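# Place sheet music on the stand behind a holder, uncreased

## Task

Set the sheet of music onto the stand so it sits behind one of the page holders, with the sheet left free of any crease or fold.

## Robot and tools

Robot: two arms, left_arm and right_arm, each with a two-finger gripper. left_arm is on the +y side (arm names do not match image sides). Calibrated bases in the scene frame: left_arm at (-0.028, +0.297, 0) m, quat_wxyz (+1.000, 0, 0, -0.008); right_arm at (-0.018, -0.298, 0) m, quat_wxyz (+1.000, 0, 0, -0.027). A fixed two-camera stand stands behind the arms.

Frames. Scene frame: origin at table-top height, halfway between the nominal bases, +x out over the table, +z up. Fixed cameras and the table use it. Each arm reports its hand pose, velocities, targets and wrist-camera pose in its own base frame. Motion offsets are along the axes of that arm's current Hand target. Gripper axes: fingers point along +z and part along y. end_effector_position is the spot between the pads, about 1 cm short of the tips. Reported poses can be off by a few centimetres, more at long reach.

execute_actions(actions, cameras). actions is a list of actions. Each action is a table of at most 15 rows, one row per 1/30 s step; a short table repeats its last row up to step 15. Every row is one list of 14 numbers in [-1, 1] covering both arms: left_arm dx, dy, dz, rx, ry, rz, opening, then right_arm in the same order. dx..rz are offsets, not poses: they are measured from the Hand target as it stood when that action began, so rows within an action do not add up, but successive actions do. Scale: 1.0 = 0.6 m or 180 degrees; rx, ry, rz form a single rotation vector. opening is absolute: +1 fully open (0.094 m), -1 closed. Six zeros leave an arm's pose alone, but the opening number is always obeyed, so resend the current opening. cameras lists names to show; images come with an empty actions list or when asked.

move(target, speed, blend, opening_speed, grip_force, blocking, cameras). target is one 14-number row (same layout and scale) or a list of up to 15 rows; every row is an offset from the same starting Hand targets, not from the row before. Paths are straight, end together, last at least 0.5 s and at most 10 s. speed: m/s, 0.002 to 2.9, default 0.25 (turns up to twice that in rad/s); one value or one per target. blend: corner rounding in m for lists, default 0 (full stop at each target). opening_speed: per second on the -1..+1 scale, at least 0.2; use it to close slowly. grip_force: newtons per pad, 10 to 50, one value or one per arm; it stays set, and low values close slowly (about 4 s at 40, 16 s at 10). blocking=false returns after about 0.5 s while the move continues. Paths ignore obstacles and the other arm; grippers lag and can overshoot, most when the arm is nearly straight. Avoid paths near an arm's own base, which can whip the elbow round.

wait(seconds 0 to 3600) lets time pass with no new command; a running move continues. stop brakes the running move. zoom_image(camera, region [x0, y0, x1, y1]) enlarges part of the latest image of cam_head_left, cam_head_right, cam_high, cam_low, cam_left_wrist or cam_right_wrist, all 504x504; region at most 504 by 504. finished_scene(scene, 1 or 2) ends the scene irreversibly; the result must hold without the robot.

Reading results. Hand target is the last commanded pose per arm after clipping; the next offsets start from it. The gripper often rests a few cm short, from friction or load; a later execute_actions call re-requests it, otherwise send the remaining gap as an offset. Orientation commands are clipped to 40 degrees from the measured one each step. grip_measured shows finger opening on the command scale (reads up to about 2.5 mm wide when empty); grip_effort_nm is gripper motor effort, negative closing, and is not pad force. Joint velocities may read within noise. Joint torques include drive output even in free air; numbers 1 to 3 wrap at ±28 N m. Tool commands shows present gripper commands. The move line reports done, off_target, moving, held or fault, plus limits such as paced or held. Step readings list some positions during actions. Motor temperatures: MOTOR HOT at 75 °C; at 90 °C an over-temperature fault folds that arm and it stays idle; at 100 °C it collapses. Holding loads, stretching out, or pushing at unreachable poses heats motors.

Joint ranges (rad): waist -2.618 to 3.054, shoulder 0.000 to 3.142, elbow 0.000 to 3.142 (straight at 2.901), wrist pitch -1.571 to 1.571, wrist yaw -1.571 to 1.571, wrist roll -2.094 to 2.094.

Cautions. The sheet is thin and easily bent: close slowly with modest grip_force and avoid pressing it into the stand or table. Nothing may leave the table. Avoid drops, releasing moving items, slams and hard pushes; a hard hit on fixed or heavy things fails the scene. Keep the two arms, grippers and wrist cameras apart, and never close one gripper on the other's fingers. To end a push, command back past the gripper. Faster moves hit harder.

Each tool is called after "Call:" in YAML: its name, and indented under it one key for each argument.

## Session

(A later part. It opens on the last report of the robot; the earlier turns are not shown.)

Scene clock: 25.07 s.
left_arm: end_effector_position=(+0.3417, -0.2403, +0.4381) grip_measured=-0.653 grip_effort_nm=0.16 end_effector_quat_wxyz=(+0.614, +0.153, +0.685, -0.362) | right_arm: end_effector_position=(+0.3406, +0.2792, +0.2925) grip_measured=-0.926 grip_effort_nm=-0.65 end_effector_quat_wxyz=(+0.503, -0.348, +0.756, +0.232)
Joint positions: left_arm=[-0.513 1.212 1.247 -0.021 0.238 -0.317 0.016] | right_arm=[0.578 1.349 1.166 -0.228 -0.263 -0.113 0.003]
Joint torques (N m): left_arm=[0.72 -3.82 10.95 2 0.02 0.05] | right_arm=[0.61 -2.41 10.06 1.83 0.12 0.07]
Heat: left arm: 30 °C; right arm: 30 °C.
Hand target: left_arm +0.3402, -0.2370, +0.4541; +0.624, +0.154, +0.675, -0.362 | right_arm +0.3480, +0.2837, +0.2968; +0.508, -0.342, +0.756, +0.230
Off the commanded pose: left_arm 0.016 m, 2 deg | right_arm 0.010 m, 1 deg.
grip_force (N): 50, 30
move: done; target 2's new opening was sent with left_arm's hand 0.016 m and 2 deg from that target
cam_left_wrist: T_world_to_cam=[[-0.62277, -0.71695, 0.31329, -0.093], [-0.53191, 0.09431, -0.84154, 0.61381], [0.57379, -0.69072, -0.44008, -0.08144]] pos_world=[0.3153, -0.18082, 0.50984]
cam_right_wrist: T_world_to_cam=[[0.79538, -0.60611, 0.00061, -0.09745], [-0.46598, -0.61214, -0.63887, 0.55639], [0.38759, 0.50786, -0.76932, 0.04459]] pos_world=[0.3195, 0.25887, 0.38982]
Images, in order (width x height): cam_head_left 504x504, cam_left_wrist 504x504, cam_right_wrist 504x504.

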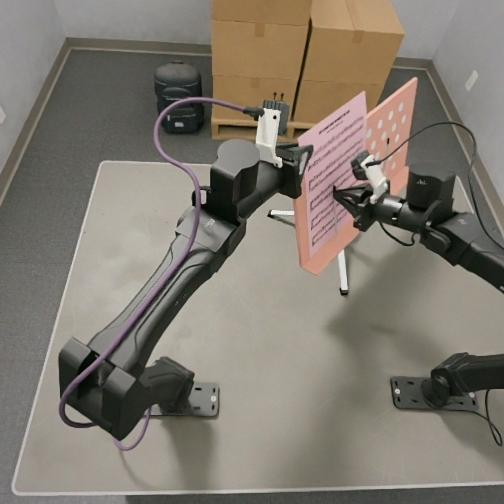

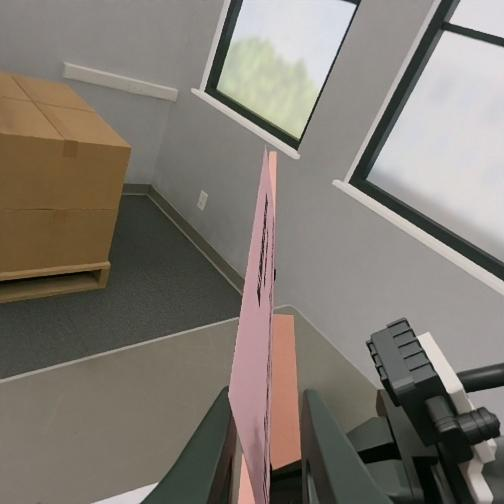

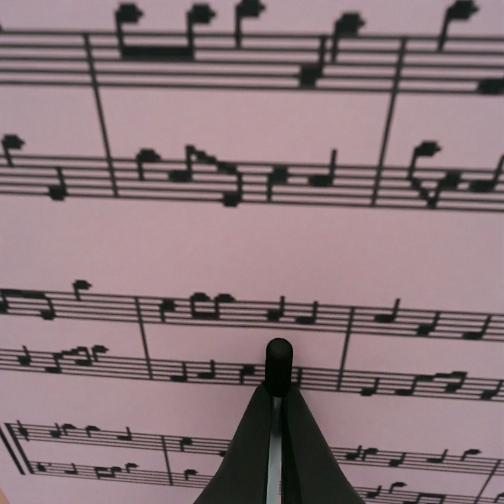

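Call:
move:
  target:
    - [0,0,-0.18,0,0,0,-0.65, 0,0,0,0,0,0,-1]
  speed: 0.1
  cameras: ["cam_left_wrist","cam_head_left","cam_right_wrist"]

Call:
zoom_image:
  camera: "cam_head_left"
  region: [270, 80, 420, 290]

Call:
zoom_image:
  camera: "cam_left_wrist"
  region: [200, 130, 360, 500]

Scene clock: 27.60 s.
left_arm: end_effector_position=(+0.2610, -0.1646, +0.4590) grip_measured=-0.653 grip_effort_nm=0.15 end_effector_quat_wxyz=(+0.632, +0.157, +0.667, -0.362) | right_arm: end_effector_position=(+0.3406, +0.2792, +0.2925) grip_measured=-0.926 grip_effort_nm=-0.65 end_effector_quat_wxyz=(+0.503, -0.348, +0.756, +0.232)
Joint positions: left_arm=[-0.319 0.856 1.136 -0.213 0.432 -0.317 0.016] | right_arm=[0.578 1.349 1.166 -0.228 -0.263 -0.113 0.003]
Joint torques (N m): left_arm=[0.64 -1.43 5.29 1.96 0 -0.04] | right_arm=[0.61 -2.43 10.06 1.83 0.13 0.08]
Motor temperatures (°C): left_arm=[24 23 24 30 22 22 22] | right_arm=[21 25 29 31 22 23 22]
Heat: left arm: 30 °C; right arm: 31 °C.
Hand target: left_arm +0.2612, -0.1634, +0.4499; +0.624, +0.154, +0.675, -0.362 | right_arm +0.3480, +0.2837, +0.2968; +0.508, -0.342, +0.756, +0.230
Off the commanded pose: left_arm 0.009 m, 1 deg | right_arm 0.010 m, 1 deg.
grip_force (N): 50, 30
move: done
cam_left_wrist: T_world_to_cam=[[-0.63745, -0.71324, 0.29146, -0.08113], [-0.48878, 0.08192, -0.86855, 0.58046], [0.59561, -0.69611, -0.40084, 0.00169]] pos_world=[0.231, -0.10424, 0.52848]
cam_right_wrist: T_world_to_cam=[[0.79538, -0.60611, 0.00061, -0.09745], [-0.46598, -0.61214, -0.63887, 0.55639], [0.38759, 0.50786, -0.76932, 0.04459]] pos_world=[0.3195, 0.25887, 0.38982]
Images, in order (width x height): cam_head_left 504x504, cam_left_wrist 504x504, cam_right_wrist 504x504.

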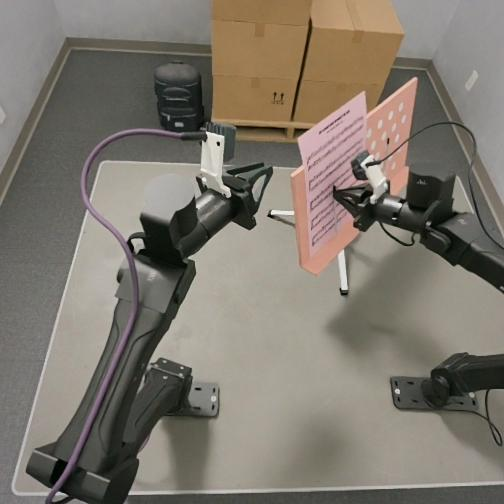

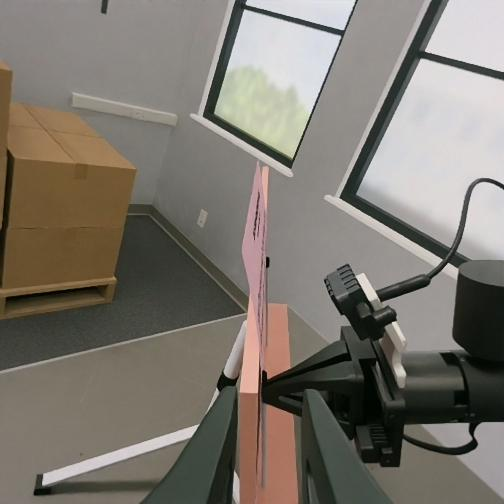

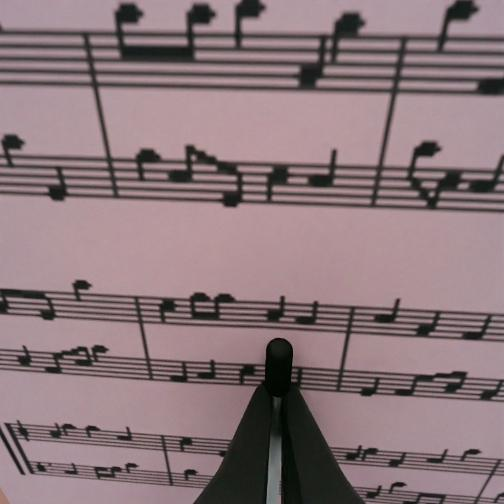

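Scaled by 2.400.

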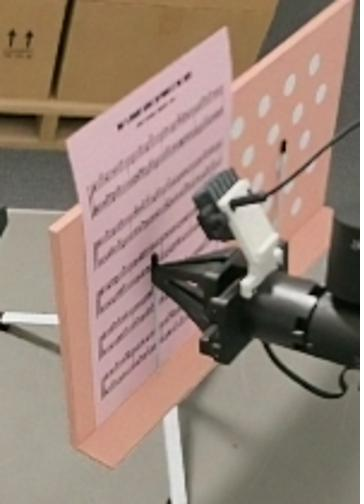

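Scaled by 1.362.

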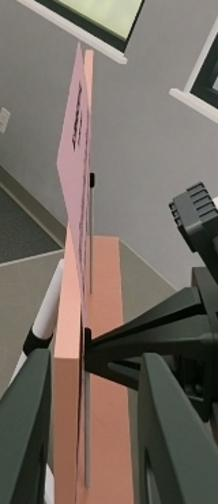

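Call:
move:
  target:
    - [0,0,0,0,0,0,-0.65, 0,0,0,0,0,0,-0.4]
    - [0,0,0,0,0,0,-0.65, 0,0,-0.17,0,0,0,-0.4]
  speed: 0.12
  cameras: ["all"]

Call:
zoom_image:
  camera: "cam_head_left"
  region: [270, 80, 420, 290]

Call:
zoom_image:
  camera: "cam_left_wrist"
  region: [200, 130, 360, 500]

Call:
zoom_image:
  camera: "cam_head_right"
  region: [240, 50, 460, 290]

Scene clock: 30.33 s.
left_arm: end_effector_position=(+0.2609, -0.1647, +0.4589) grip_measured=-0.653 grip_effort_nm=0.16 end_effector_quat_wxyz=(+0.632, +0.157, +0.667, -0.362) | right_arm: end_effector_position=(+0.2890, +0.2146, +0.3306) grip_measured=-0.402 grip_effort_nm=0.10 end_effector_quat_wxyz=(+0.502, -0.340, +0.762, +0.228)
Joint positions: left_arm=[-0.319 0.856 1.136 -0.213 0.432 -0.317 0.016] | right_arm=[0.462 1.086 1.163 -0.508 -0.352 -0.15 0.028]
Joint torques (N m): left_arm=[0.69 -1.47 5.26 1.94 0 -0.04] | right_arm=[-0.44 -3.63 7.1 1.71 -0.22 -0.09]
Heat: left arm: 30 °C; right arm: 31 °C.
Hand target: left_arm +0.2612, -0.1634, +0.4498; +0.624, +0.154, +0.675, -0.362 | right_arm +0.2857, +0.2127, +0.3356; +0.508, -0.342, +0.756, +0.230
Off the commanded pose: left_arm 0.009 m, 1 deg | right_arm 0.006 m, 1 deg.
grip_force (N): 50, 30
move: done
cam_left_wrist: T_world_to_cam=[[-0.63786, -0.71283, 0.29157, -0.08109], [-0.489, 0.08239, -0.86838, 0.58039], [0.59499, -0.69648, -0.40113, 0.00183]] pos_world=[0.231, -0.10434, 0.52838]
cam_right_wrist: T_world_to_cam=[[0.78319, -0.62176, -0.00588, -0.08663], [-0.48366, -0.60325, -0.63416, 0.51875], [0.39075, 0.49951, -0.77317, 0.1289]] pos_world=[0.26838, 0.19468, 0.42812]

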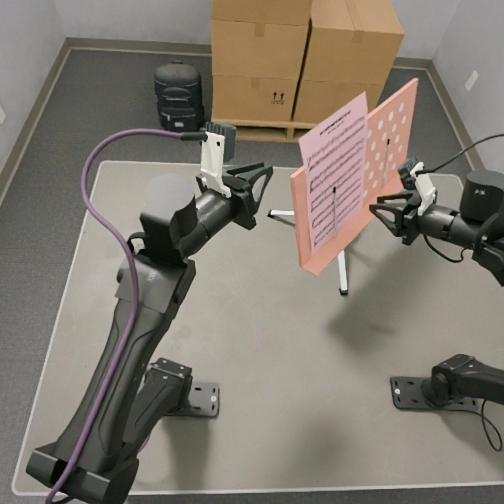

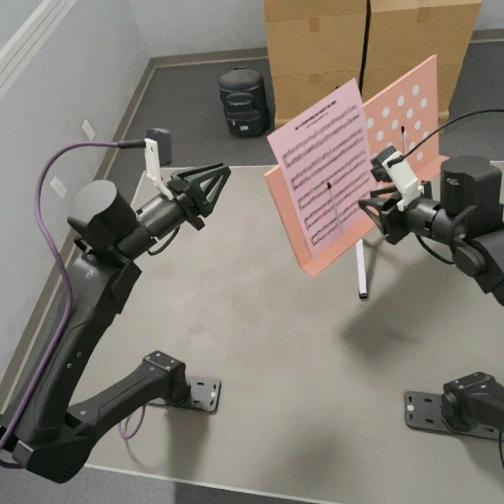

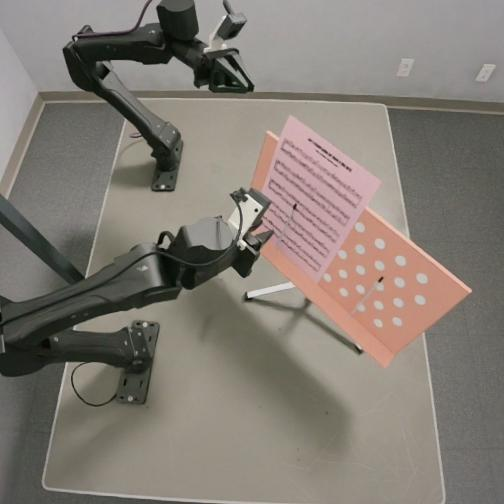

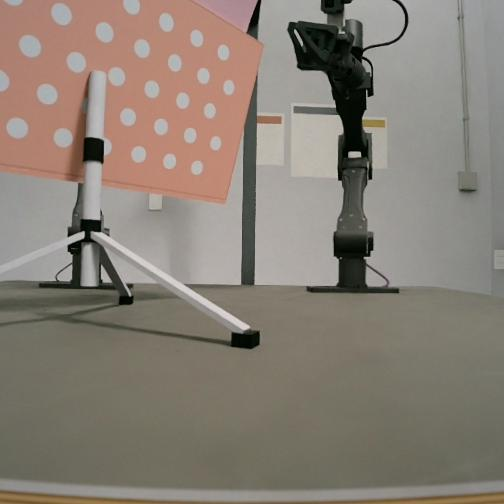

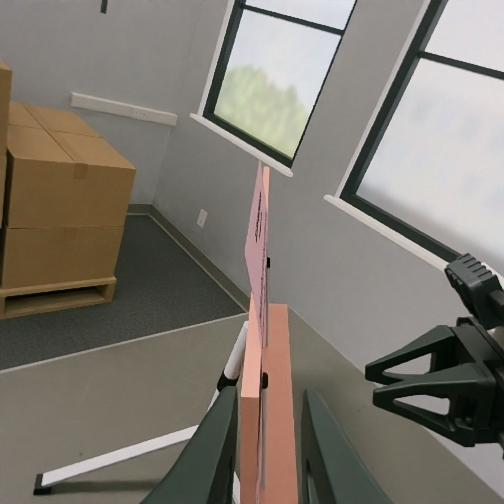

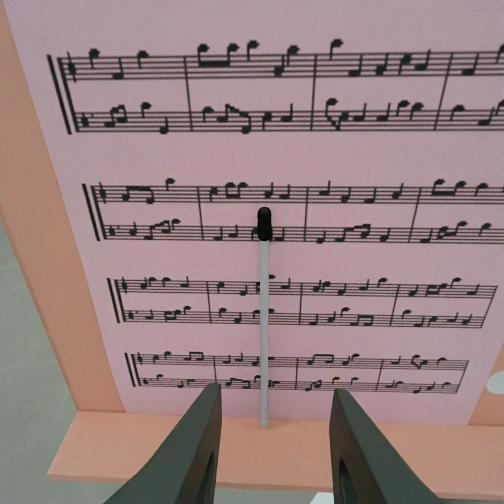

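Scaled by 2.400.

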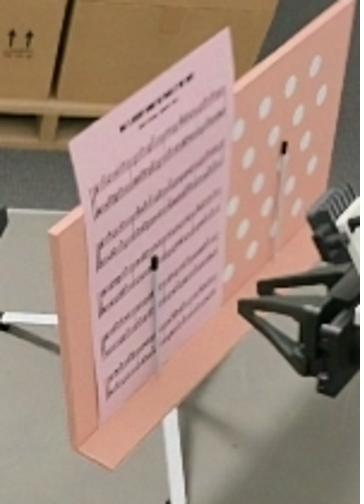

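Scaled by 1.362.

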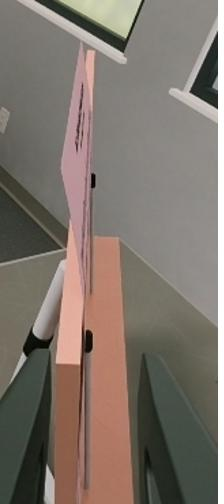

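Scaled by 2.100.

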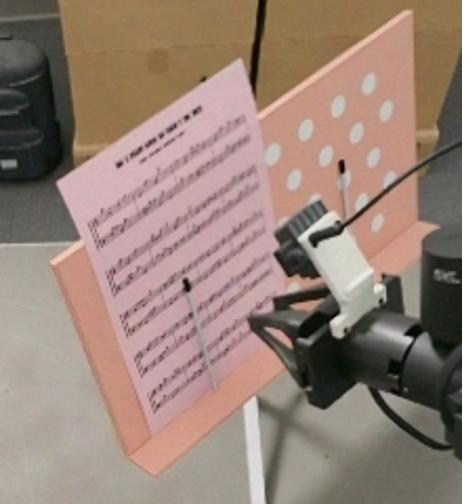

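Call:
finished_scene:
  scene: 2

The scene is finished: the task was done.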